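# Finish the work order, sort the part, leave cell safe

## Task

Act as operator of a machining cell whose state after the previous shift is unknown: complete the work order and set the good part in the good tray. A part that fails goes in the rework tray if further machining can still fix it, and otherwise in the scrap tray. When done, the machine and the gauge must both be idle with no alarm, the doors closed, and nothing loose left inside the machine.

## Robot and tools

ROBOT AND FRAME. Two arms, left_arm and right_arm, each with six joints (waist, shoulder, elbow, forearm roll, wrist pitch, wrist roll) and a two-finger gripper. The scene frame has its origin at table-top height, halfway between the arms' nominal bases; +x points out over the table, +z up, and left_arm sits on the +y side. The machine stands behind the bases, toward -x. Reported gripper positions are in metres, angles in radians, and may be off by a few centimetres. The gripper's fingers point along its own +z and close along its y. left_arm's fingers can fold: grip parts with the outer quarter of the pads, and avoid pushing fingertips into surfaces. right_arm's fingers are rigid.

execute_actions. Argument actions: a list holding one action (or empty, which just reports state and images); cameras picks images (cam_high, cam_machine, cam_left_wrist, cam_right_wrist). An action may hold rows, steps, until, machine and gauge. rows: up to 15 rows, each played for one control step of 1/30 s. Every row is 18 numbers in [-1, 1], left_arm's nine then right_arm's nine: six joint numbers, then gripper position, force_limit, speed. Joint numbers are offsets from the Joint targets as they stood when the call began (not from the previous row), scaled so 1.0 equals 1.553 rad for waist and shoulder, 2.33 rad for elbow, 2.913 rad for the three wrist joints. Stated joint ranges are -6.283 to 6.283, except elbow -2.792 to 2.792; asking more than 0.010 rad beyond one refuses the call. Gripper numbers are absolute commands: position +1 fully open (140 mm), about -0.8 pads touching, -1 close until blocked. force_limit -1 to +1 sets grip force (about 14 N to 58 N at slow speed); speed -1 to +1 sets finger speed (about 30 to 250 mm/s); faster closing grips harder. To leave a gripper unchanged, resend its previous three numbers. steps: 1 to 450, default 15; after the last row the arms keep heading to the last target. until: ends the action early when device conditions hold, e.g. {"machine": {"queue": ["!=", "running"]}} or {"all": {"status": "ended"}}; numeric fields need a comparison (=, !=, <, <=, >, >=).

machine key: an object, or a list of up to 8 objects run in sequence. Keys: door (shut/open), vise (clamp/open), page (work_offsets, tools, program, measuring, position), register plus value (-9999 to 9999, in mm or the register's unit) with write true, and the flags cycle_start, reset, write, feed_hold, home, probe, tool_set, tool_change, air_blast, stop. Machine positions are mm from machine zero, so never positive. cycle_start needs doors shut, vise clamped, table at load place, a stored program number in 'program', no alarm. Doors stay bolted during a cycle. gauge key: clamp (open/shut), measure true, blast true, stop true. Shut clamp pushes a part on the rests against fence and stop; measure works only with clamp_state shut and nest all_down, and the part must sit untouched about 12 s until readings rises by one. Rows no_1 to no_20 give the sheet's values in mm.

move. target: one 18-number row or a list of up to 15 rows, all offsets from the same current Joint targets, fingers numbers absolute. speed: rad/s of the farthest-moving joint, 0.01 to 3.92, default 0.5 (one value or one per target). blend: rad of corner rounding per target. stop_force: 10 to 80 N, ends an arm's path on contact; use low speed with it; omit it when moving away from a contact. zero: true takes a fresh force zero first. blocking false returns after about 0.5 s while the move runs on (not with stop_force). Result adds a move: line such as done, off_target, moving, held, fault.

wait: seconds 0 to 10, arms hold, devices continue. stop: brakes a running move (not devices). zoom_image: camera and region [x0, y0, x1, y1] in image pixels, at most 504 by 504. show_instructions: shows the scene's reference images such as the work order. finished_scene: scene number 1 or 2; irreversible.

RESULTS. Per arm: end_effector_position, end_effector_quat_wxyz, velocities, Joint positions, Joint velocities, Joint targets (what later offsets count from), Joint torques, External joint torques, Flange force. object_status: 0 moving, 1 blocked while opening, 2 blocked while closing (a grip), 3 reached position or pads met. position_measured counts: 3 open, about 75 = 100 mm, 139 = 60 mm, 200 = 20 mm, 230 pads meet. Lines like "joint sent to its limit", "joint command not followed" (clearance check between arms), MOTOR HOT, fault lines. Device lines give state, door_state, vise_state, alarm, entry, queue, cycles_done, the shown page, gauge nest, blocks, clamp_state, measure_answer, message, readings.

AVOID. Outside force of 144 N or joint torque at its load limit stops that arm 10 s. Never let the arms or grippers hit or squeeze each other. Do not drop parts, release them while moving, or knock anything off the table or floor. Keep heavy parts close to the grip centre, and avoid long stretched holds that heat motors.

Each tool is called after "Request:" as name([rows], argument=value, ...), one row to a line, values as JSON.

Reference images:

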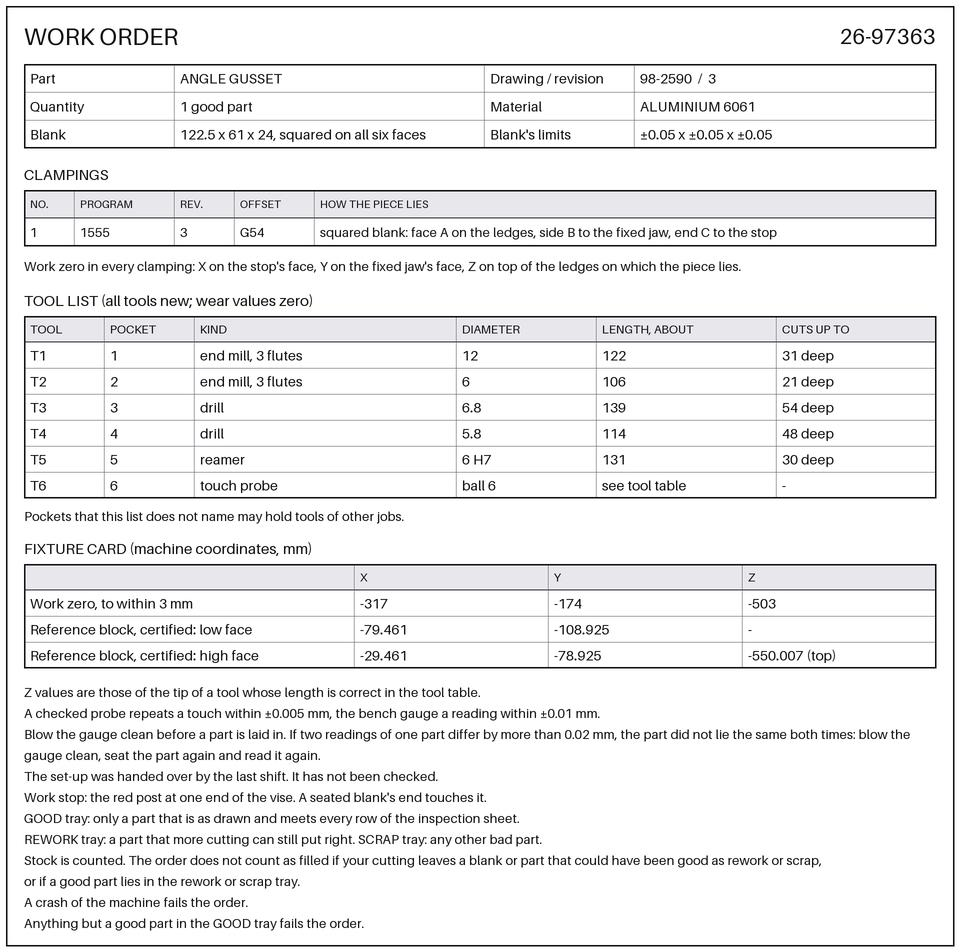

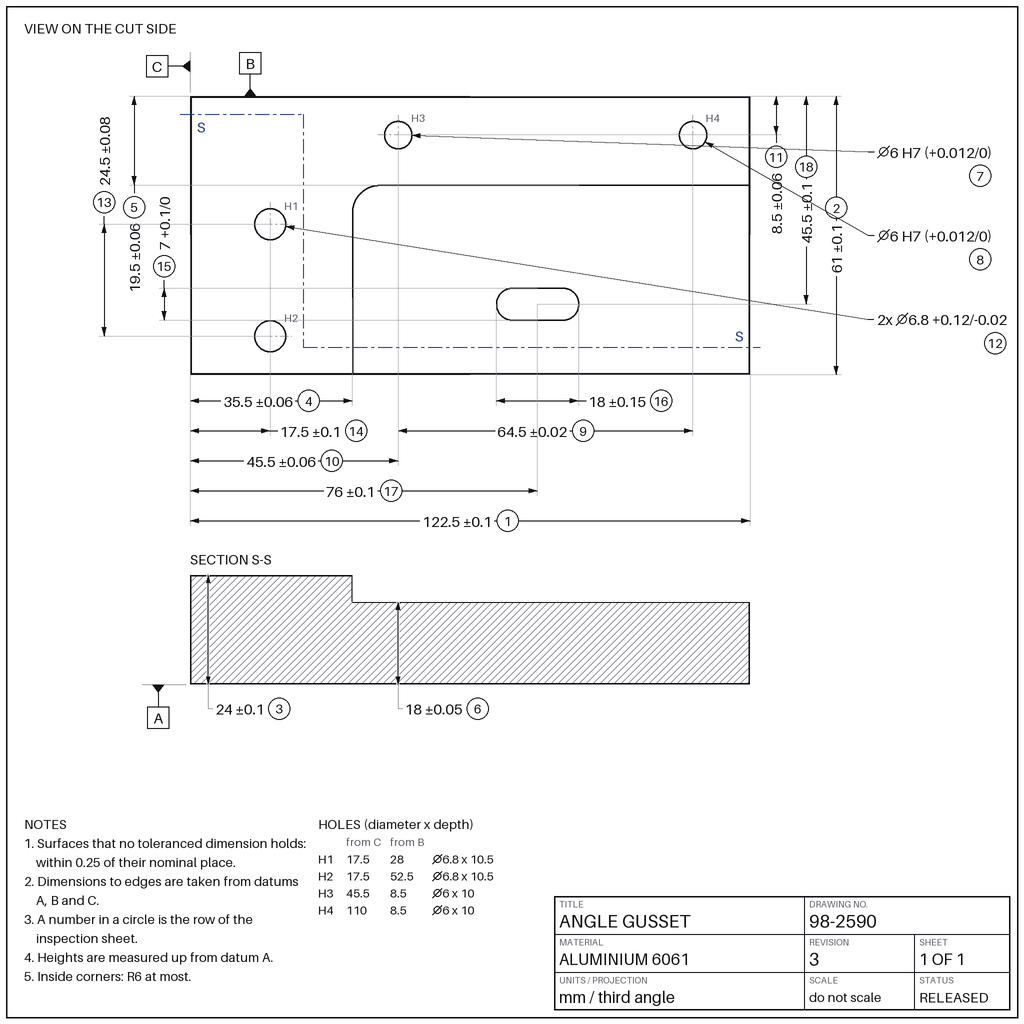

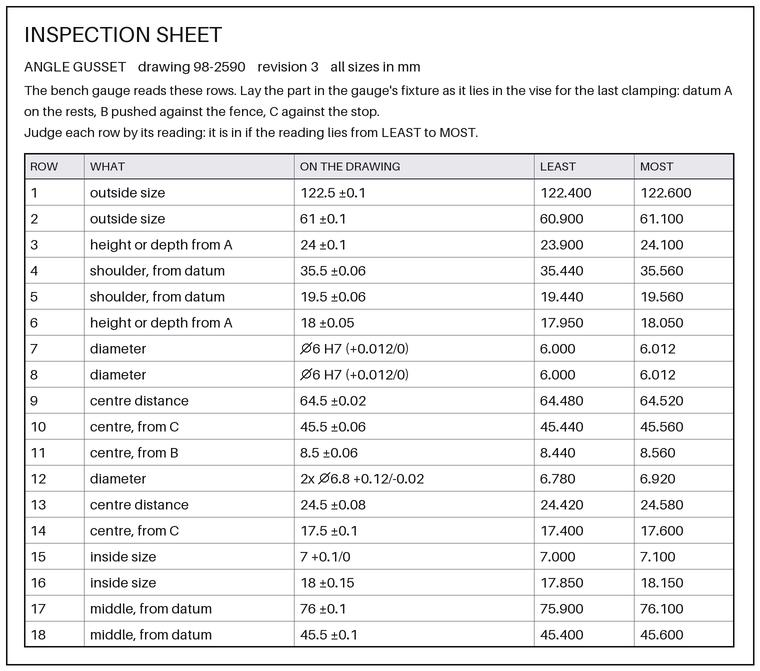

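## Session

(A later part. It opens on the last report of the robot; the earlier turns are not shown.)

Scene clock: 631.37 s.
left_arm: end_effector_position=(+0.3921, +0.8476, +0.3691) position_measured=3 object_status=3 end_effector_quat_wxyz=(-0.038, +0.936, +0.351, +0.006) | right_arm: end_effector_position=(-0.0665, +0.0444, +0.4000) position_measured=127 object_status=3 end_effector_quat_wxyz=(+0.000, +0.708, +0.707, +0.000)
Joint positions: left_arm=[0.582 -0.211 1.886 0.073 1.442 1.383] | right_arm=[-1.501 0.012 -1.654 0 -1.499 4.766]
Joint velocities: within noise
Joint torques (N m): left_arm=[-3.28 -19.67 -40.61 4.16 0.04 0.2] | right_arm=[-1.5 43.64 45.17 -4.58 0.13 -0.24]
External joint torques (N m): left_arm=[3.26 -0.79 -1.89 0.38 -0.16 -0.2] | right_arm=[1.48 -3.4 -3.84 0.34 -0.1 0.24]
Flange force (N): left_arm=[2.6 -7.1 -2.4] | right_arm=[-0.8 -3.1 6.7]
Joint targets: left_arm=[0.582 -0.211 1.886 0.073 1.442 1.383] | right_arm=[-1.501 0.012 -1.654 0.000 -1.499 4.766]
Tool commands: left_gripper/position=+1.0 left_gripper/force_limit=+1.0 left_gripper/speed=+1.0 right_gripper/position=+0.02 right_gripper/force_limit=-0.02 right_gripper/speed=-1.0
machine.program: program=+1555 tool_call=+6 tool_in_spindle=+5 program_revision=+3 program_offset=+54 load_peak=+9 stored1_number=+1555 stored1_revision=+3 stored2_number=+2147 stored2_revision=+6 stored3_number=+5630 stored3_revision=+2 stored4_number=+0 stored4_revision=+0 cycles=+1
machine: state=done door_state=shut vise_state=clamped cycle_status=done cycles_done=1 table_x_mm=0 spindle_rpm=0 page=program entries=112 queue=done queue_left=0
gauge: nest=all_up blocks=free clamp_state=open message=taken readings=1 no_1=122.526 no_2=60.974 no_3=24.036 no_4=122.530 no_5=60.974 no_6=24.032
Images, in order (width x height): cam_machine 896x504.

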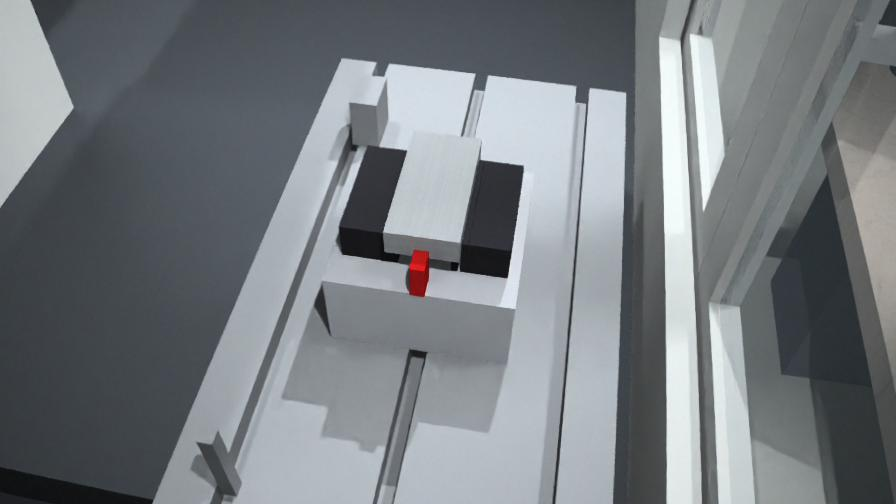

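Request:
execute_actions([
  {"machine": [{"air_blast":true},{"door":"open"}], "steps": 300, "until":{"machine":{"door_state":"open","queue":["!=","running"]}}},
], cameras=["cam_machine","cam_high"])

Request:
zoom_image(camera="cam_machine", region=[340, 100, 540, 310])

Scene clock: 635.70 s.
left_arm: end_effector_position=(+0.3921, +0.8476, +0.3691) position_measured=3 object_status=3 end_effector_quat_wxyz=(-0.038, +0.936, +0.351, +0.006) | right_arm: end_effector_position=(-0.0665, +0.0444, +0.4000) position_measured=127 object_status=3 end_effector_quat_wxyz=(+0.000, +0.708, +0.707, +0.000)
Joint positions: left_arm=[0.582 -0.211 1.886 0.073 1.442 1.383] | right_arm=[-1.501 0.012 -1.654 0 -1.499 4.766]
Joint velocities: within noise
Joint torques (N m): left_arm=[-3.09 -19.46 -40.6 4.18 0.05 0.21] | right_arm=[-1.3 43.45 45.17 -4.51 0.16 -0.28]
External joint torques (N m): left_arm=[3.1 -1.18 -1.93 0.35 -0.17 -0.22] | right_arm=[1.16 -2.56 -3.61 0.24 -0.13 0.28]
Flange force (N): left_arm=[1.9 -6.8 -2.6] | right_arm=[-1.8 -2.6 6.1]
Joint targets: left_arm=[0.582 -0.211 1.886 0.073 1.442 1.383] | right_arm=[-1.501 0.012 -1.654 0.000 -1.499 4.766]
Tool commands: left_gripper/position=+1.0 left_gripper/force_limit=+1.0 left_gripper/speed=+1.0 right_gripper/position=+0.02 right_gripper/force_limit=-0.02 right_gripper/speed=-1.0
machine.program: program=+1555 tool_call=+6 tool_in_spindle=+5 program_revision=+3 program_offset=+54 load_peak=+9 stored1_number=+1555 stored1_revision=+3 stored2_number=+2147 stored2_revision=+6 stored3_number=+5630 stored3_revision=+2 stored4_number=+0 stored4_revision=+0 cycles=+1
machine: state=done door_state=open vise_state=clamped cycle_status=done cycles_done=1 table_x_mm=0 spindle_rpm=0 page=program entries=113 queue=done queue_left=0
gauge: nest=all_up blocks=free clamp_state=open message=taken readings=1 no_1=122.526 no_2=60.974 no_3=24.036 no_4=122.530 no_5=60.974 no_6=24.032
Images, in order (width x height): cam_high 896x504, cam_machine 896x504.

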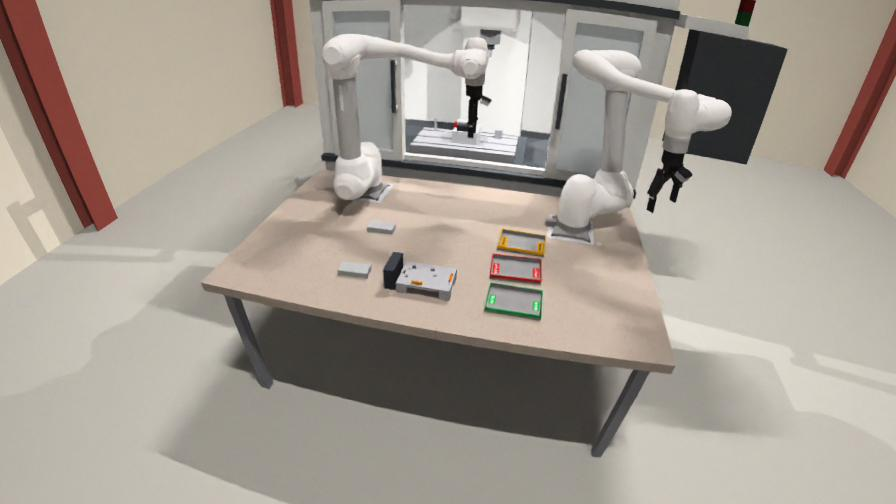

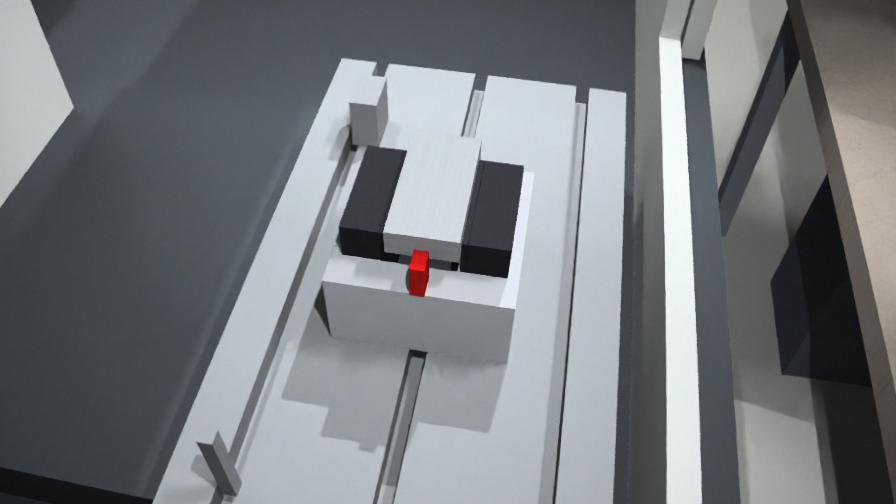

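Scaled by 2.400 from the camera's 896x504 image, which has a finer 1280x720 frame.

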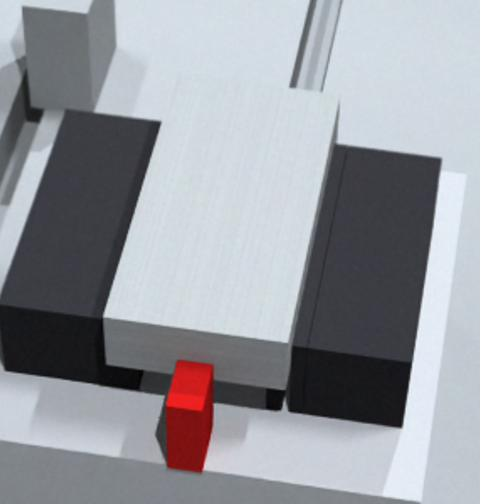

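Request:
execute_actions([
  {"machine": [{"door":"shut"},{"register":"tool_call","value":6,"write":true},{"tool_change":true},{"register":"probe_x","value":-220,"write":true},{"register":"probe_y","value":-205,"write":true},{"register":"probe_z","value":-472,"write":true},{"register":"probe_move_y","value":0,"write":true},{"register":"probe_move_z","value":-20,"write":true}], "steps": 450, "until":{"machine":{"queue":["!=","running"]}}},
], cameras=[])

Request:
execute_actions([
  {"machine": {"probe":true,"page":"measuring"}, "steps": 450, "until":{"machine":{"state":["!=","busy"],"queue":["!=","running"]}}},
], cameras=[])

Scene clock: 645.37 s.
left_arm: end_effector_position=(+0.3921, +0.8476, +0.3691) position_measured=3 object_status=3 end_effector_quat_wxyz=(-0.038, +0.936, +0.351, +0.006) | right_arm: end_effector_position=(-0.0665, +0.0444, +0.4000) position_measured=127 object_status=3 end_effector_quat_wxyz=(+0.000, +0.708, +0.707, +0.000)
Joint positions: left_arm=[0.582 -0.211 1.886 0.073 1.442 1.383] | right_arm=[-1.501 0.012 -1.654 0 -1.499 4.766]
Joint velocities: within noise
Joint torques (N m): left_arm=[-2.98 -19.5 -40.57 4.2 0.07 0.18] | right_arm=[-1.39 43.53 45.33 -4.56 0.11 -0.28]
External joint torques (N m): left_arm=[2.98 -1.13 -1.97 0.34 -0.18 -0.19] | right_arm=[1.32 -3.2 -3.97 0.31 -0.07 0.28]
Flange force (N): left_arm=[2.0 -6.6 -2.6] | right_arm=[-1.3 -2.9 6.9]
Joint targets: left_arm=[0.582 -0.211 1.886 0.073 1.442 1.383] | right_arm=[-1.501 0.012 -1.654 0.000 -1.499 4.766]
Tool commands: left_gripper/position=+1.0 left_gripper/force_limit=+1.0 left_gripper/speed=+1.0 right_gripper/position=+0.02 right_gripper/force_limit=-0.02 right_gripper/speed=-1.0
machine.program: program=+1555 tool_call=+6 tool_in_spindle=+6 program_revision=+3 program_offset=+54 load_peak=+9 stored1_number=+1555 stored1_revision=+3 stored2_number=+2147 stored2_revision=+6 stored3_number=+5630 stored3_revision=+2 stored4_number=+0 stored4_revision=+0 cycles=+1
machine: state=done door_state=shut vise_state=clamped cycle_status=done cycles_done=1 table_x_mm=0 spindle_rpm=0 page=program entries=120 queue=done queue_left=0
gauge: nest=all_up blocks=free clamp_state=open message=taken readings=1 no_1=122.526 no_2=60.974 no_3=24.036 no_4=122.530 no_5=60.974 no_6=24.032
No camera images: "cameras" was empty.

Scene clock: 653.17 s.
left_arm: end_effector_position=(+0.3921, +0.8476, +0.3691) position_measured=3 object_status=3 end_effector_quat_wxyz=(-0.038, +0.936, +0.351, +0.006) | right_arm: end_effector_position=(-0.0665, +0.0444, +0.4000) position_measured=127 object_status=3 end_effector_quat_wxyz=(+0.000, +0.708, +0.707, +0.000)
Joint positions: left_arm=[0.582 -0.211 1.886 0.073 1.442 1.383] | right_arm=[-1.501 0.012 -1.654 0 -1.499 4.766]
Joint velocities: within noise
Joint torques (N m): left_arm=[-3.18 -19 -40.63 4.16 0.07 0.14] | right_arm=[-1.39 43.32 45.08 -4.55 0.13 -0.25]
External joint torques (N m): left_arm=[3.1 -1.16 -1.74 0.36 -0.19 -0.15] | right_arm=[1.37 -3.09 -3.71 0.31 -0.09 0.25]
Flange force (N): left_arm=[1.7 -7.0 -2.2] | right_arm=[-1.1 -2.9 6.4]
Joint targets: left_arm=[0.582 -0.211 1.886 0.073 1.442 1.383] | right_arm=[-1.501 0.012 -1.654 0.000 -1.499 4.766]
Tool commands: left_gripper/position=+1.0 left_gripper/force_limit=+1.0 left_gripper/speed=+1.0 right_gripper/position=+0.02 right_gripper/force_limit=-0.02 right_gripper/speed=-1.0
machine.measuring: probe_x=-220.000 probe_y=-205.000 probe_z=-472.000 probe_move_x=+0.000 probe_move_y=+0.000 probe_move_z=-20.000 probe_radius=+2.990 probe_off_x=+0.000 probe_off_y=+0.000 setter_z=-520.000 probe_touched=+1 probe_found_x=-220.000 probe_found_y=-205.000 probe_found_z=-484.797 set_length=+130.930 set_diameter=+6.004
machine: state=done door_state=shut vise_state=clamped cycle_status=done cycles_done=1 table_x_mm=0 spindle_rpm=0 page=measuring entries=121 queue=done queue_left=0
gauge: nest=all_up blocks=free clamp_state=open message=taken readings=1 no_1=122.526 no_2=60.974 no_3=24.036 no_4=122.530 no_5=60.974 no_6=24.032
No camera images: "cameras" was empty.

Request:
execute_actions([
  {"machine": [{"door":"open"}], "steps": 300, "until":{"machine":{"door_state":"open"}}},
], cameras=[])

Request:
move([
  [0,0,0,0,0,0,1,1,1, 0.4507,-0.1840,0.0864,0,0.0288,0.24,0.06,-0.02,-1],
  [0,0,0,0,0,0,1,1,1, 0.6531,-0.2762,0.1478,0,0.0288,0.3478,0.06,-0.02,-1],
], speed=[0.5,0.2], blend=[0.05,0], stop_force=40, cameras=["cam_machine","cam_right_wrist"])

Scene clock: 656.23 s.
left_arm: end_effector_position=(+0.3921, +0.8476, +0.3691) position_measured=3 object_status=3 end_effector_quat_wxyz=(-0.038, +0.936, +0.351, +0.006) | right_arm: end_effector_position=(-0.0665, +0.0444, +0.4000) position_measured=127 object_status=3 end_effector_quat_wxyz=(+0.000, +0.708, +0.707, +0.000)
Joint positions: left_arm=[0.582 -0.211 1.886 0.073 1.442 1.383] | right_arm=[-1.501 0.012 -1.654 0 -1.499 4.766]
Joint velocities: within noise
Joint torques (N m): left_arm=[-2.93 -19.69 -40.54 4.24 0.01 0.14] | right_arm=[-1.28 43.67 45.24 -4.59 0.13 -0.22]
External joint torques (N m): left_arm=[2.93 -0.89 -2.02 0.31 -0.13 -0.15] | right_arm=[1.23 -3.22 -3.79 0.33 -0.09 0.22]
Flange force (N): left_arm=[2.4 -6.5 -2.7] | right_arm=[-1.0 -2.6 6.6]
Joint targets: left_arm=[0.582 -0.211 1.886 0.073 1.442 1.383] | right_arm=[-1.501 0.012 -1.654 0.000 -1.499 4.766]
Tool commands: left_gripper/position=+1.0 left_gripper/force_limit=+1.0 left_gripper/speed=+1.0 right_gripper/position=+0.02 right_gripper/force_limit=-0.02 right_gripper/speed=-1.0
machine.measuring: probe_x=-220.000 probe_y=-205.000 probe_z=-472.000 probe_move_x=+0.000 probe_move_y=+0.000 probe_move_z=-20.000 probe_radius=+2.990 probe_off_x=+0.000 probe_off_y=+0.000 setter_z=-520.000 probe_touched=+1 probe_found_x=-220.000 probe_found_y=-205.000 probe_found_z=-484.797 set_length=+130.930 set_diameter=+6.004
machine: state=done door_state=open vise_state=clamped cycle_status=done cycles_done=1 table_x_mm=0 spindle_rpm=0 page=measuring entries=121 queue=running queue_left=0
gauge: nest=all_up blocks=free clamp_state=open message=taken readings=1 no_1=122.526 no_2=60.974 no_3=24.036 no_4=122.530 no_5=60.974 no_6=24.032
No camera images: "cameras" was empty.

Scene clock: 660.20 s.
left_arm: end_effector_position=(+0.3921, +0.8476, +0.3691) position_measured=3 object_status=3 end_effector_quat_wxyz=(-0.038, +0.936, +0.351, +0.006) | right_arm: end_effector_position=(-0.7591, -0.0889, +0.2999) position_measured=122 object_status=3 end_effector_quat_wxyz=(+0.000, +0.707, +0.707, +0.000)
Joint positions: left_arm=[0.582 -0.211 1.886 0.073 1.442 1.383] | right_arm=[-0.486 -0.417 -1.31 0 -1.415 5.779]
Joint velocities: within noise
Joint torques (N m): left_arm=[-3.01 -19.73 -40.7 4.18 0.13 0.16] | right_arm=[-1.19 86.68 44.81 -4.56 0.12 -0.2]
External joint torques (N m): left_arm=[3.03 -1 -1.9 0.37 -0.24 -0.17] | right_arm=[1.4 -4.19 -3.83 0.32 -0.1 0.2]
Flange force (N): left_arm=[2.2 -6.7 -2.3] | right_arm=[-2.9 0.9 6.4]
Joint targets: left_arm=[0.582 -0.211 1.886 0.073 1.442 1.383] | right_arm=[-0.486 -0.417 -1.310 0.000 -1.415 5.779]
machine.measuring: probe_x=-220.000 probe_y=-205.000 probe_z=-472.000 probe_move_x=+0.000 probe_move_y=+0.000 probe_move_z=-20.000 probe_radius=+2.990 probe_off_x=+0.000 probe_off_y=+0.000 setter_z=-520.000 probe_touched=+1 probe_found_x=-220.000 probe_found_y=-205.000 probe_found_z=-484.797 set_length=+130.930 set_diameter=+6.004
machine: state=done door_state=open vise_state=clamped cycle_status=done cycles_done=1 table_x_mm=0 spindle_rpm=0 page=measuring entries=121 queue=done queue_left=0
gauge: nest=all_up blocks=free clamp_state=open message=taken readings=1 no_1=122.526 no_2=60.974 no_3=24.036 no_4=122.530 no_5=60.974 no_6=24.032
move: done
camera_calibration:
cam_right_wrist: T_world_to_cam=[[0.999701, 0.0216256, 0.0114323, 0.760337], [0.0162131, -0.935742, 0.352312, -0.173979], [0.0183166, -0.352021, -0.935813, 0.407125], [0, 0, 0, 1]] pos_world=[-0.764746, -0.0359256, 0.433596]
Images, in order (width x height): cam_machine 896x504, cam_right_wrist 896x504.

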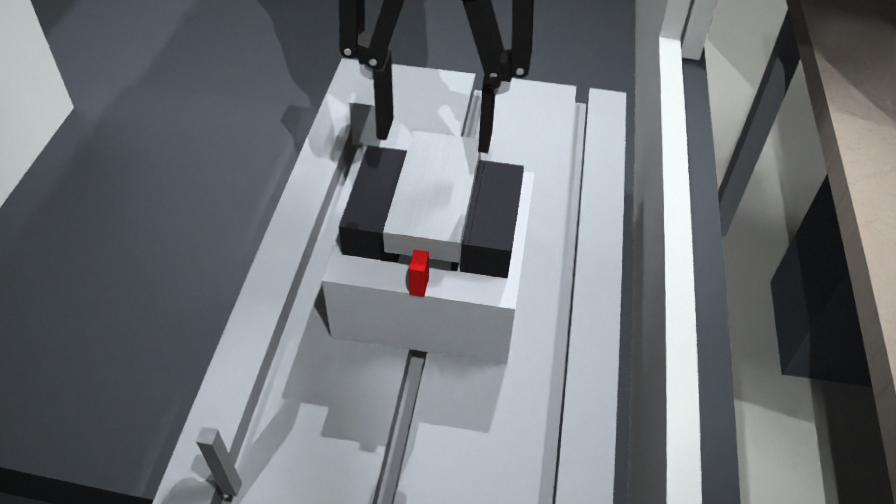

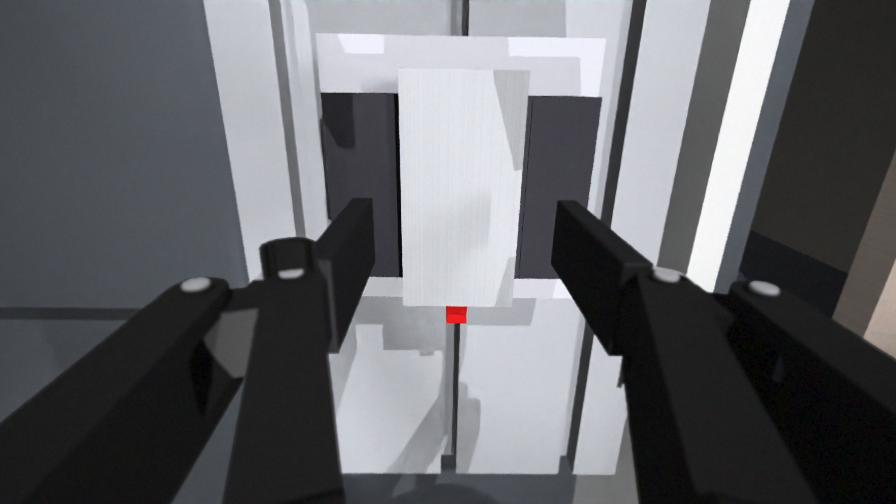

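Request:
execute_actions([
  {"machine":{"vise":"open"},"steps":60,"until":{"machine":{"vise_state":"open"}}},
], cameras=[])

Request:
move(target=[0,0,0,0,0,0,1,1,1, 0,-0.0129,-0.0338,0,0.0339,0,0.06,-0.02,-1], speed=0.04, stop_force=15, cameras=["cam_machine","cam_right_wrist"])

Request:
zoom_image(camera="cam_machine", region=[340, 100, 540, 310])

Scene clock: 661.30 s.
left_arm: end_effector_position=(+0.3921, +0.8476, +0.3691) position_measured=3 object_status=3 end_effector_quat_wxyz=(-0.038, +0.936, +0.351, +0.006) | right_arm: end_effector_position=(-0.7591, -0.0889, +0.2999) position_measured=122 object_status=3 end_effector_quat_wxyz=(+0.000, +0.707, +0.707, +0.000)
Joint positions: left_arm=[0.582 -0.211 1.886 0.073 1.442 1.383] | right_arm=[-0.486 -0.417 -1.31 0 -1.415 5.779]
Joint velocities: within noise
Joint torques (N m): left_arm=[-2.92 -19.4 -41.06 4.14 0.08 0.22] | right_arm=[-0.87 86.76 44.78 -4.54 0.12 -0.2]
External joint torques (N m): left_arm=[3.02 -1.84 -1.64 0.42 -0.2 -0.22] | right_arm=[1.07 -3.92 -3.63 0.28 -0.1 0.2]
Flange force (N): left_arm=[0.4 -6.7 -2.2] | right_arm=[-2.5 1.1 6.0]
Joint targets: left_arm=[0.582 -0.211 1.886 0.073 1.442 1.383] | right_arm=[-0.486 -0.417 -1.310 0.000 -1.415 5.779]
Tool commands: left_gripper/position=+1.0 left_gripper/force_limit=+1.0 left_gripper/speed=+1.0 right_gripper/position=+0.06 right_gripper/force_limit=-0.02 right_gripper/speed=-1.0
machine.measuring: probe_x=-220.000 probe_y=-205.000 probe_z=-472.000 probe_move_x=+0.000 probe_move_y=+0.000 probe_move_z=-20.000 probe_radius=+2.990 probe_off_x=+0.000 probe_off_y=+0.000 setter_z=-520.000 probe_touched=+1 probe_found_x=-220.000 probe_found_y=-205.000 probe_found_z=-484.797 set_length=+130.930 set_diameter=+6.004
machine: state=idle door_state=open vise_state=open cycle_status=done cycles_done=1 table_x_mm=0 spindle_rpm=0 page=measuring entries=121 queue=running queue_left=0
gauge: nest=all_up blocks=free clamp_state=open message=taken readings=1 no_1=122.526 no_2=60.974 no_3=24.036 no_4=122.530 no_5=60.974 no_6=24.032
No camera images: "cameras" was empty.

Scene clock: 664.57 s.
left_arm: end_effector_position=(+0.3921, +0.8476, +0.3691) position_measured=3 object_status=3 end_effector_quat_wxyz=(-0.038, +0.936, +0.351, +0.006) | right_arm: end_effector_position=(-0.7591, -0.0889, +0.2407) position_measured=122 object_status=3 end_effector_quat_wxyz=(+0.000, +0.707, +0.707, +0.000)
Joint positions: left_arm=[0.582 -0.211 1.886 0.073 1.442 1.383] | right_arm=[-0.486 -0.437 -1.389 0 -1.316 5.779]
Joint velocities: within noise
Joint torques (N m): left_arm=[-3.27 -19.15 -40.89 4.18 0.03 0.21] | right_arm=[-0.76 87.97 43.88 -4.45 0.14 -0.25]
External joint torques (N m): left_arm=[3.19 -0.89 -1.48 0.34 -0.15 -0.21] | right_arm=[0.92 -4.45 -3.82 0.3 -0.13 0.25]
Flange force (N): left_arm=[1.8 -7.0 -1.8] | right_arm=[-2.2 0.9 6.3]
Joint targets: left_arm=[0.582 -0.211 1.886 0.073 1.442 1.383] | right_arm=[-0.486 -0.437 -1.389 0.000 -1.316 5.779]
machine.measuring: probe_x=-220.000 probe_y=-205.000 probe_z=-472.000 probe_move_x=+0.000 probe_move_y=+0.000 probe_move_z=-20.000 probe_radius=+2.990 probe_off_x=+0.000 probe_off_y=+0.000 setter_z=-520.000 probe_touched=+1 probe_found_x=-220.000 probe_found_y=-205.000 probe_found_z=-484.797 set_length=+130.930 set_diameter=+6.004
machine: state=idle door_state=open vise_state=open cycle_status=done cycles_done=1 table_x_mm=0 spindle_rpm=0 page=measuring entries=121 queue=done queue_left=0
gauge: nest=all_up blocks=free clamp_state=open message=taken readings=1 no_1=122.526 no_2=60.974 no_3=24.036 no_4=122.530 no_5=60.974 no_6=24.032
move: done
camera_calibration:
cam_right_wrist: T_world_to_cam=[[0.999699, 0.0216607, 0.0115245, 0.761079], [0.016211, -0.935696, 0.352434, -0.153166], [0.0184174, -0.352141, -0.935766, 0.351782], [0, 0, 0, 1]] pos_world=[-0.764846, -0.0359255, 0.374396]
Images, in order (width x height): cam_machine 896x504, cam_right_wrist 896x504.

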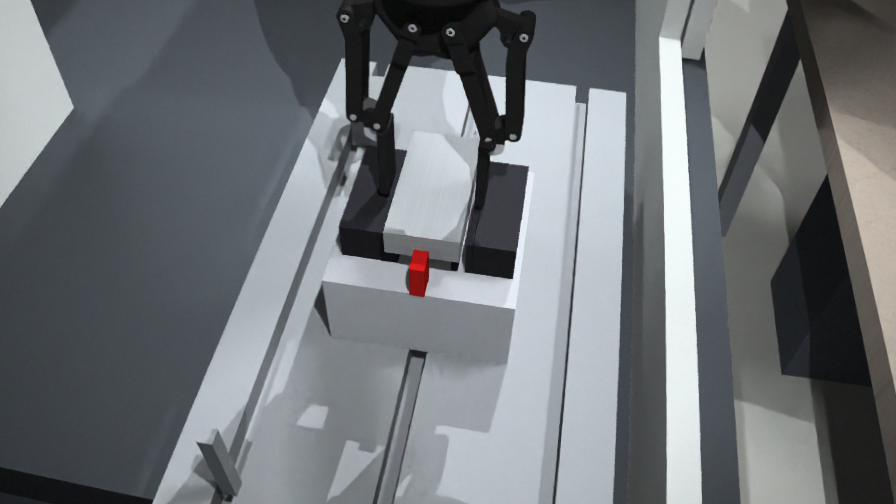

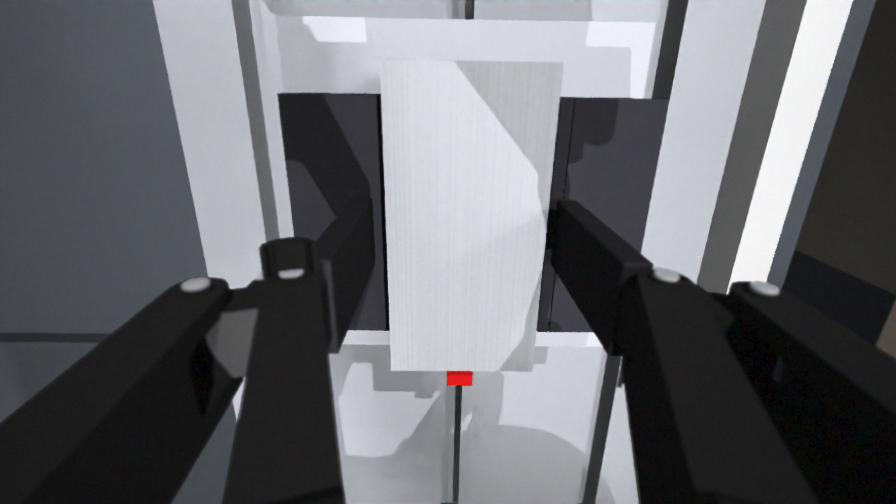

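Scaled by 2.400 from the camera's 896x504 image, which has a finer 1280x720 frame.

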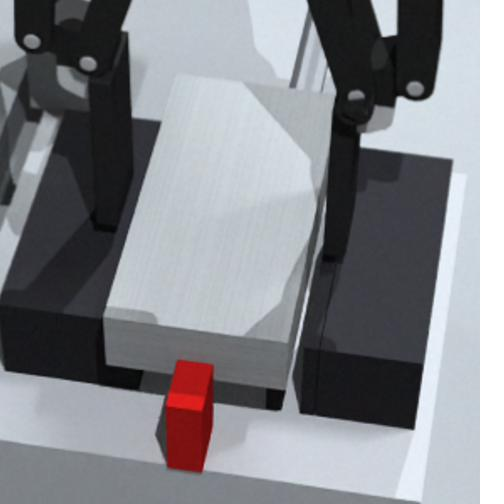

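Request:
execute_actions([
  {"rows": [[0,0,0,0,0,0,1,1,1, 0,0,0,0,0,0,-1,-0.02,-1]], "steps": 75},
], cameras=["cam_right_wrist"])

Scene clock: 667.50 s.
left_arm: end_effector_position=(+0.3921, +0.8476, +0.3691) position_measured=3 object_status=3 end_effector_quat_wxyz=(-0.038, +0.936, +0.351, +0.006) | right_arm: end_effector_position=(-0.7591, -0.0889, +0.2407) position_measured=139 object_status=2 end_effector_quat_wxyz=(+0.000, +0.707, +0.707, +0.000)
Joint positions: left_arm=[0.582 -0.211 1.886 0.073 1.442 1.383] | right_arm=[-0.486 -0.437 -1.389 0 -1.316 5.779]
Joint velocities: within noise
Joint torques (N m): left_arm=[-2.91 -19.65 -40.69 4.17 0.09 0.14] | right_arm=[7.99 69.49 44.9 -0.39 9.55 -0.39]
External joint torques (N m): left_arm=[2.97 -1.14 -1.86 0.38 -0.2 -0.14] | right_arm=[-7.85 14.23 -4.81 -3.76 -9.55 0.39]
Flange force (N): left_arm=[1.9 -6.7 -2.4] | right_arm=[-5.7 27.2 -15.7]
Joint targets: left_arm=[0.582 -0.211 1.886 0.073 1.442 1.383] | right_arm=[-0.486 -0.437 -1.389 0.000 -1.316 5.779]
machine.measuring: probe_x=-220.000 probe_y=-205.000 probe_z=-472.000 probe_move_x=+0.000 probe_move_y=+0.000 probe_move_z=-20.000 probe_radius=+2.990 probe_off_x=+0.000 probe_off_y=+0.000 setter_z=-520.000 probe_touched=+1 probe_found_x=-220.000 probe_found_y=-205.000 probe_found_z=-484.797 set_length=+130.930 set_diameter=+6.004
machine: state=idle door_state=open vise_state=open cycle_status=done cycles_done=1 table_x_mm=0 spindle_rpm=0 page=measuring entries=121 queue=done queue_left=0
gauge: nest=all_up blocks=free clamp_state=open message=taken readings=1 no_1=122.526 no_2=60.974 no_3=24.036 no_4=122.530 no_5=60.974 no_6=24.032
camera_calibration:
cam_right_wrist: T_world_to_cam=[[0.999699, 0.0216607, 0.0115245, 0.76098], [0.016211, -0.935696, 0.352434, -0.153168], [0.0184174, -0.352141, -0.935766, 0.351781], [0, 0, 0, 1]] pos_world=[-0.764746, -0.0359255, 0.374396]
Images, in order (width x height): cam_right_wrist 896x504.

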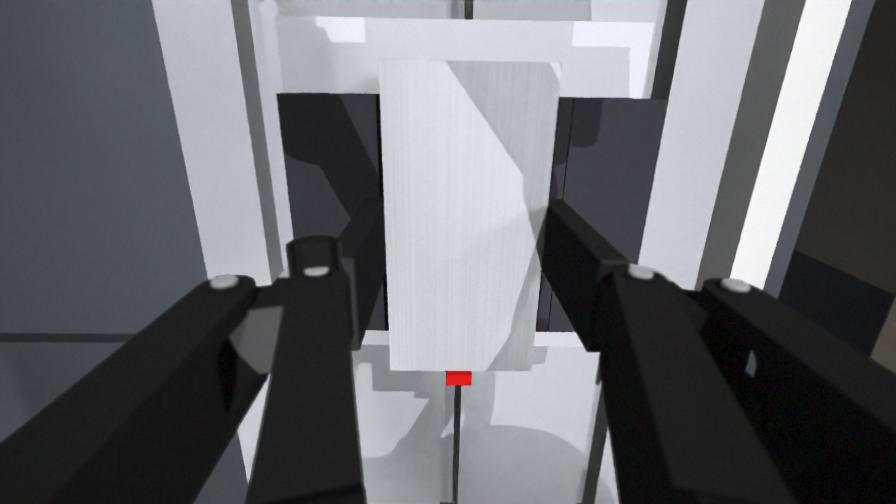

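Request:
move(target=[0,0,0,0,0,0,1,1,1, -0.0004,0.0008,-0.0009,0,0.0003,-0.0002,-1,-0.02,-1], speed=0.02, cameras=[])

Request:
move([
  [0,0,0,0,0,0,1,1,1, 0,0.0128,0.0338,0,-0.0338,0,-1,-0.02,-1],
  [0,0,0,0,0,0,1,1,1, -0.2024,0.1043,-0.0265,0,-0.0343,-0.1076,-1,-0.02,-1],
  [0,0,0,0,0,0,1,1,1, -0.6525,0.2884,-0.1131,0,-0.0632,-0.3477,-1,-0.02,-1],
], speed=[0.06,0.25,0.5], blend=[0.01,0.05,0], cameras=["cam_right_wrist","cam_machine"])

Scene clock: 669.47 s.
left_arm: end_effector_position=(+0.3921, +0.8476, +0.3691) position_measured=3 object_status=3 end_effector_quat_wxyz=(-0.038, +0.936, +0.351, +0.006) | right_arm: end_effector_position=(-0.7583, -0.0889, +0.2406) position_measured=139 object_status=2 end_effector_quat_wxyz=(+0.000, +0.707, +0.707, +0.000)
Joint positions: left_arm=[0.582 -0.211 1.886 0.073 1.442 1.383] | right_arm=[-0.487 -0.436 -1.391 0 -1.315 5.778]
Joint velocities: within noise
Joint torques (N m): left_arm=[-3.27 -19.48 -40.61 4.25 0.11 0.22] | right_arm=[-4.25 75.15 32.46 -5.69 -1.7 -0.32]
External joint torques (N m): left_arm=[3.31 -1.49 -2.07 0.3 -0.23 -0.22] | right_arm=[4.42 8.2 7.61 1.54 1.71 0.32]
Flange force (N): left_arm=[1.7 -7.3 -2.7] | right_arm=[-3.3 -5.9 -10.0]
Joint targets: left_arm=[0.582 -0.211 1.886 0.073 1.442 1.383] | right_arm=[-0.487 -0.436 -1.391 0.000 -1.315 5.778]
machine.measuring: probe_x=-220.000 probe_y=-205.000 probe_z=-472.000 probe_move_x=+0.000 probe_move_y=+0.000 probe_move_z=-20.000 probe_radius=+2.990 probe_off_x=+0.000 probe_off_y=+0.000 setter_z=-520.000 probe_touched=+1 probe_found_x=-220.000 probe_found_y=-205.000 probe_found_z=-484.797 set_length=+130.930 set_diameter=+6.004
machine: state=idle door_state=open vise_state=open cycle_status=done cycles_done=1 table_x_mm=0 spindle_rpm=0 page=measuring entries=121 queue=done queue_left=0
gauge: nest=all_up blocks=free clamp_state=open message=taken readings=1 no_1=122.526 no_2=60.974 no_3=24.036 no_4=122.530 no_5=60.974 no_6=24.032
move: done
No camera images: "cameras" was empty.

Scene clock: 674.20 s.
left_arm: end_effector_position=(+0.3921, +0.8476, +0.3691) position_measured=3 object_status=3 end_effector_quat_wxyz=(-0.038, +0.936, +0.351, +0.006) | right_arm: end_effector_position=(-0.0667, +0.0442, +0.4000) position_measured=139 object_status=2 end_effector_quat_wxyz=(+0.000, +0.707, +0.707, +0.000)
Joint positions: left_arm=[0.582 -0.211 1.886 0.073 1.442 1.383] | right_arm=[-1.5 0.012 -1.654 0 -1.499 4.766]
Joint velocities: within noise
Joint torques (N m): left_arm=[-3.14 -19.63 -40.71 4.16 0 0.17] | right_arm=[-0.48 45.15 48.19 -4.55 0.27 0]
External joint torques (N m): left_arm=[3.14 -1.16 -1.98 0.41 -0.12 -0.17] | right_arm=[0.44 -4.5 -6.67 0.29 -0.24 0]
Flange force (N): left_arm=[2.0 -7.0 -2.7] | right_arm=[-3.4 -0.8 11.3]
Joint targets: left_arm=[0.582 -0.211 1.886 0.073 1.442 1.383] | right_arm=[-1.501 0.012 -1.654 0.000 -1.499 4.766]
machine.measuring: probe_x=-220.000 probe_y=-205.000 probe_z=-472.000 probe_move_x=+0.000 probe_move_y=+0.000 probe_move_z=-20.000 probe_radius=+2.990 probe_off_x=+0.000 probe_off_y=+0.000 setter_z=-520.000 probe_touched=+1 probe_found_x=-220.000 probe_found_y=-205.000 probe_found_z=-484.797 set_length=+130.930 set_diameter=+6.004
machine: state=idle door_state=open vise_state=open cycle_status=done cycles_done=1 table_x_mm=0 spindle_rpm=0 page=measuring entries=121 queue=done queue_left=0
gauge: nest=all_up blocks=free clamp_state=open message=taken readings=1 no_1=122.526 no_2=60.974 no_3=24.036 no_4=122.530 no_5=60.974 no_6=24.032
move: done
camera_calibration:
cam_right_wrist: T_world_to_cam=[[0.999717, 0.0208042, 0.0115256, 0.064251], [0.0154116, -0.935759, 0.352303, -0.0960119], [0.0181146, -0.352026, -0.935815, 0.535054], [0, 0, 0, 1]] pos_world=[-0.0724455, 0.097172, 0.533796]
Images, in order (width x height): cam_machine 896x504, cam_right_wrist 896x504.

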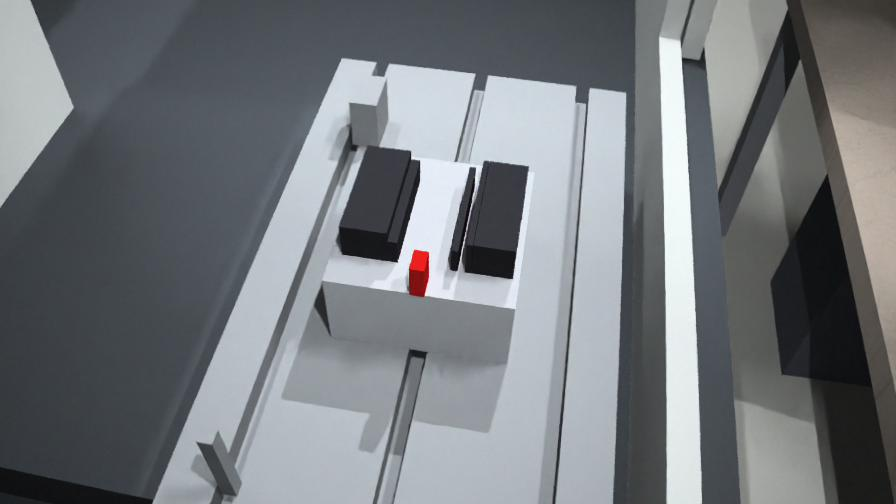

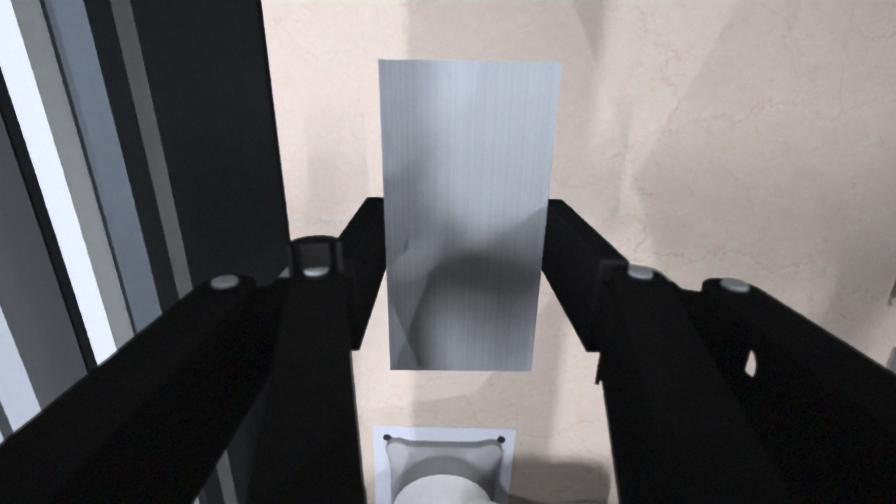

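Request:
execute_actions([
  {"gauge":{"blast":true},"machine":{"door":"shut"},"steps":75},
], cameras=[])

Request:
move([
  [0,0,0,0,0,0,1,1,1, -0.6258,-0.3452,0.1782,0,0.0413,-0.3341,-1,-0.02,-1],
  [0,0,0,0,0,0,1,1,1, -0.6258,-0.3741,0.1292,0,0.0959,-0.3341,-1,-0.02,-1],
], speed=[0.5,0.15], cameras=["cam_high"])

Request:
move(target=[0,0,0,0,0,0,1,1,1, 0,-0.0315,-0.0276,0,0.0389,0,-1,-0.02,-1], speed=0.02, stop_force=13, cameras=["cam_right_wrist","cam_high"])

Request:
zoom_image(camera="cam_high", region=[370, 200, 490, 310])

Scene clock: 678.67 s.
left_arm: end_effector_position=(+0.3921, +0.8476, +0.3691) position_measured=3 object_status=3 end_effector_quat_wxyz=(-0.038, +0.936, +0.351, +0.006) | right_arm: end_effector_position=(-0.0666, +0.0442, +0.4001) position_measured=139 object_status=2 end_effector_quat_wxyz=(+0.000, +0.707, +0.707, +0.000)
Joint positions: left_arm=[0.582 -0.211 1.886 0.073 1.442 1.383] | right_arm=[-1.501 0.012 -1.654 0 -1.499 4.766]
Joint velocities: within noise
Joint torques (N m): left_arm=[-3.38 -19.48 -40.7 4.23 0.02 0.16] | right_arm=[-0.95 46.36 48.17 -4.52 0.12 -0.19]
External joint torques (N m): left_arm=[3.38 -1.32 -1.92 0.32 -0.14 -0.16] | right_arm=[0.9 -6.09 -6.9 0.28 -0.09 0.19]
Flange force (N): left_arm=[1.8 -7.6 -2.6] | right_arm=[-1.3 -2.0 12.1]
Joint targets: left_arm=[0.582 -0.211 1.886 0.073 1.442 1.383] | right_arm=[-1.501 0.012 -1.654 0.000 -1.499 4.766]
Tool commands: left_gripper/position=+1.0 left_gripper/force_limit=+1.0 left_gripper/speed=+1.0 right_gripper/position=-1.0 right_gripper/force_limit=-0.02 right_gripper/speed=-1.0
machine.measuring: probe_x=-220.000 probe_y=-205.000 probe_z=-472.000 probe_move_x=+0.000 probe_move_y=+0.000 probe_move_z=-20.000 probe_radius=+2.990 probe_off_x=+0.000 probe_off_y=+0.000 setter_z=-520.000 probe_touched=+1 probe_found_x=-220.000 probe_found_y=-205.000 probe_found_z=-484.797 set_length=+130.930 set_diameter=+6.004
machine: state=idle door_state=shut vise_state=open cycle_status=done cycles_done=1 table_x_mm=0 spindle_rpm=0 page=measuring entries=121 queue=done queue_left=0
gauge: nest=all_up blocks=free clamp_state=open message=taken readings=1 no_1=122.526 no_2=60.974 no_3=24.036 no_4=122.530 no_5=60.974 no_6=24.032
No camera images: "cameras" was empty.

Scene clock: 682.17 s.
left_arm: end_effector_position=(+0.3921, +0.8476, +0.3691) position_measured=3 object_status=3 end_effector_quat_wxyz=(-0.038, +0.936, +0.351, +0.006) | right_arm: end_effector_position=(+0.6317, -0.0140, +0.1499) position_measured=139 object_status=2 end_effector_quat_wxyz=(+0.000, +0.707, +0.707, +0.000)
Joint positions: left_arm=[0.582 -0.211 1.886 0.073 1.442 1.383] | right_arm=[-2.473 -0.569 -1.353 0 -1.22 3.792]
Joint velocities: within noise
Joint torques (N m): left_arm=[-3.23 -19.81 -40.75 4.21 0.05 0.24] | right_arm=[-1.52 103.35 45.53 -4.32 0.03 -0.26]
External joint torques (N m): left_arm=[3.22 -0.71 -1.76 0.33 -0.16 -0.25] | right_arm=[1.24 -8.45 -6.33 0.33 -0.01 0.26]
Flange force (N): left_arm=[2.5 -6.9 -2.2] | right_arm=[-0.3 -3.5 11.0]
Joint targets: left_arm=[0.582 -0.211 1.886 0.073 1.442 1.383] | right_arm=[-2.473 -0.569 -1.353 0.000 -1.220 3.793]
machine.measuring: probe_x=-220.000 probe_y=-205.000 probe_z=-472.000 probe_move_x=+0.000 probe_move_y=+0.000 probe_move_z=-20.000 probe_radius=+2.990 probe_off_x=+0.000 probe_off_y=+0.000 setter_z=-520.000 probe_touched=+1 probe_found_x=-220.000 probe_found_y=-205.000 probe_found_z=-484.797 set_length=+130.930 set_diameter=+6.004
machine: state=idle door_state=shut vise_state=open cycle_status=done cycles_done=1 table_x_mm=0 spindle_rpm=0 page=measuring entries=121 queue=done queue_left=0
gauge: nest=all_up blocks=free clamp_state=open message=taken readings=1 no_1=122.526 no_2=60.974 no_3=24.036 no_4=122.530 no_5=60.974 no_6=24.032
move: done
Images, in order (width x height): cam_high 896x504.

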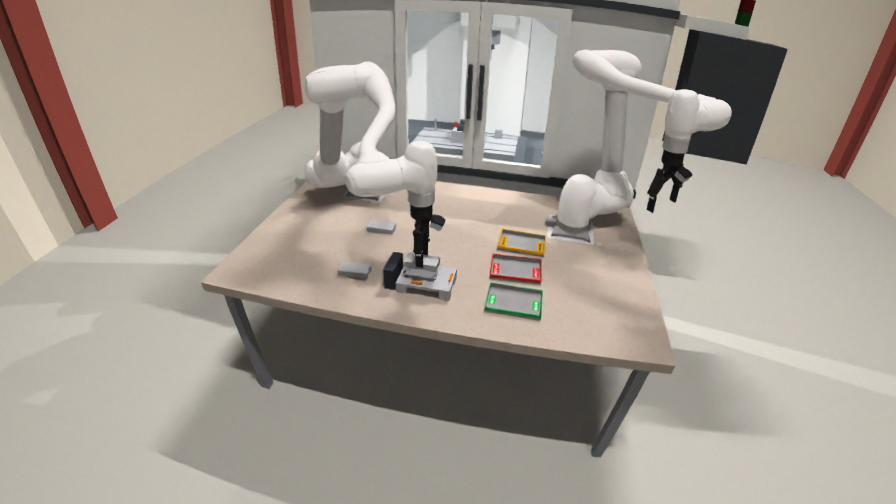

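Scene clock: 686.90 s.
left_arm: end_effector_position=(+0.3921, +0.8476, +0.3691) position_measured=3 object_status=3 end_effector_quat_wxyz=(-0.038, +0.936, +0.351, +0.006) | right_arm: end_effector_position=(+0.6324, -0.0135, +0.0955) position_measured=139 object_status=2 end_effector_quat_wxyz=(+0.000, +0.707, +0.707, +0.000)
Joint positions: left_arm=[0.582 -0.211 1.886 0.073 1.442 1.383] | right_arm=[-2.473 -0.604 -1.4 0 -1.138 3.792]
Joint velocities: within noise
Joint torques (N m): left_arm=[-2.78 -19.93 -40.67 4.14 0.04 0.25] | right_arm=[-2.22 77.34 31.48 -4.59 3.07 -0.28]
External joint torques (N m): left_arm=[2.74 -0.7 -1.95 0.41 -0.16 -0.26] | right_arm=[1.93 18.29 6.02 0.77 -3.05 0.28]
Flange force (N): left_arm=[2.5 -5.8 -2.5] | right_arm=[-3.0 -8.8 -22.0]
Joint targets: left_arm=[0.582 -0.211 1.886 0.073 1.442 1.383] | right_arm=[-2.473 -0.604 -1.400 0.000 -1.138 3.792]
machine.measuring: probe_x=-220.000 probe_y=-205.000 probe_z=-472.000 probe_move_x=+0.000 probe_move_y=+0.000 probe_move_z=-20.000 probe_radius=+2.990 probe_off_x=+0.000 probe_off_y=+0.000 setter_z=-520.000 probe_touched=+1 probe_found_x=-220.000 probe_found_y=-205.000 probe_found_z=-484.797 set_length=+130.930 set_diameter=+6.004
machine: state=idle door_state=shut vise_state=open cycle_status=done cycles_done=1 table_x_mm=0 spindle_rpm=0 page=measuring entries=121 queue=done queue_left=0
gauge: nest=some_down blocks=free clamp_state=open message=taken readings=1 no_1=122.526 no_2=60.974 no_3=24.036 no_4=122.530 no_5=60.974 no_6=24.032
move: contact (right_arm); right_arm: the wrist pitch is farthest, 0.031 rad from its target
camera_calibration:
cam_right_wrist: T_world_to_cam=[[0.999699, 0.0217822, 0.0112599, -0.630008], [0.0164123, -0.935582, 0.352728, -0.0541044], [0.0182178, -0.352437, -0.935658, 0.216977], [0, 0, 0, 1]] pos_world=[0.626754, 0.0395747, 0.229195]
Images, in order (width x height): cam_high 896x504, cam_right_wrist 896x504.

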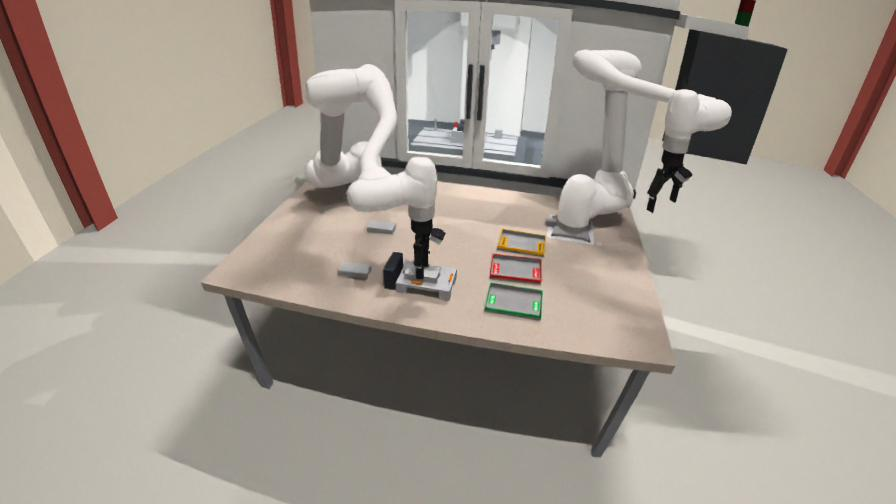

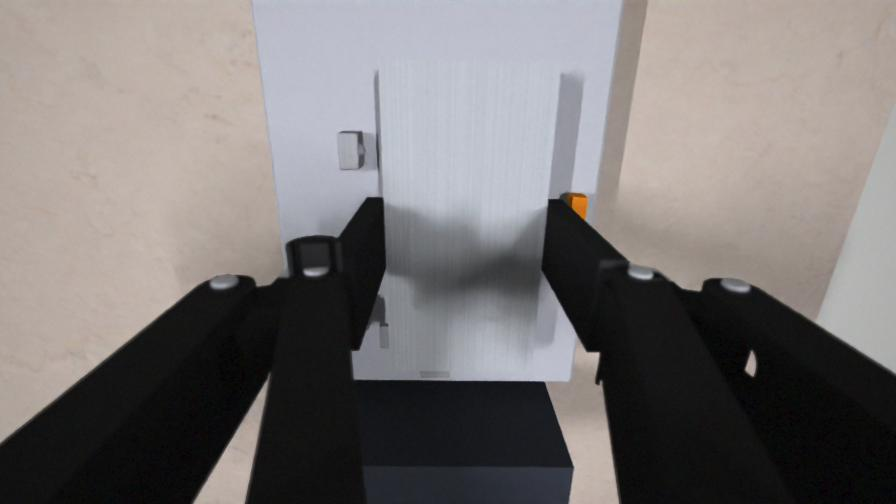

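Scaled by 4.200 from the camera's 896x504 image, which has a finer 1280x720 frame.

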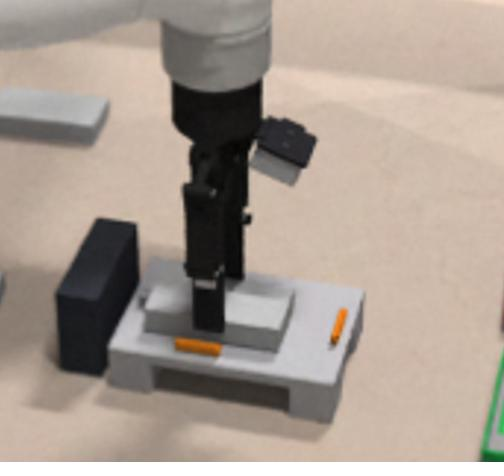

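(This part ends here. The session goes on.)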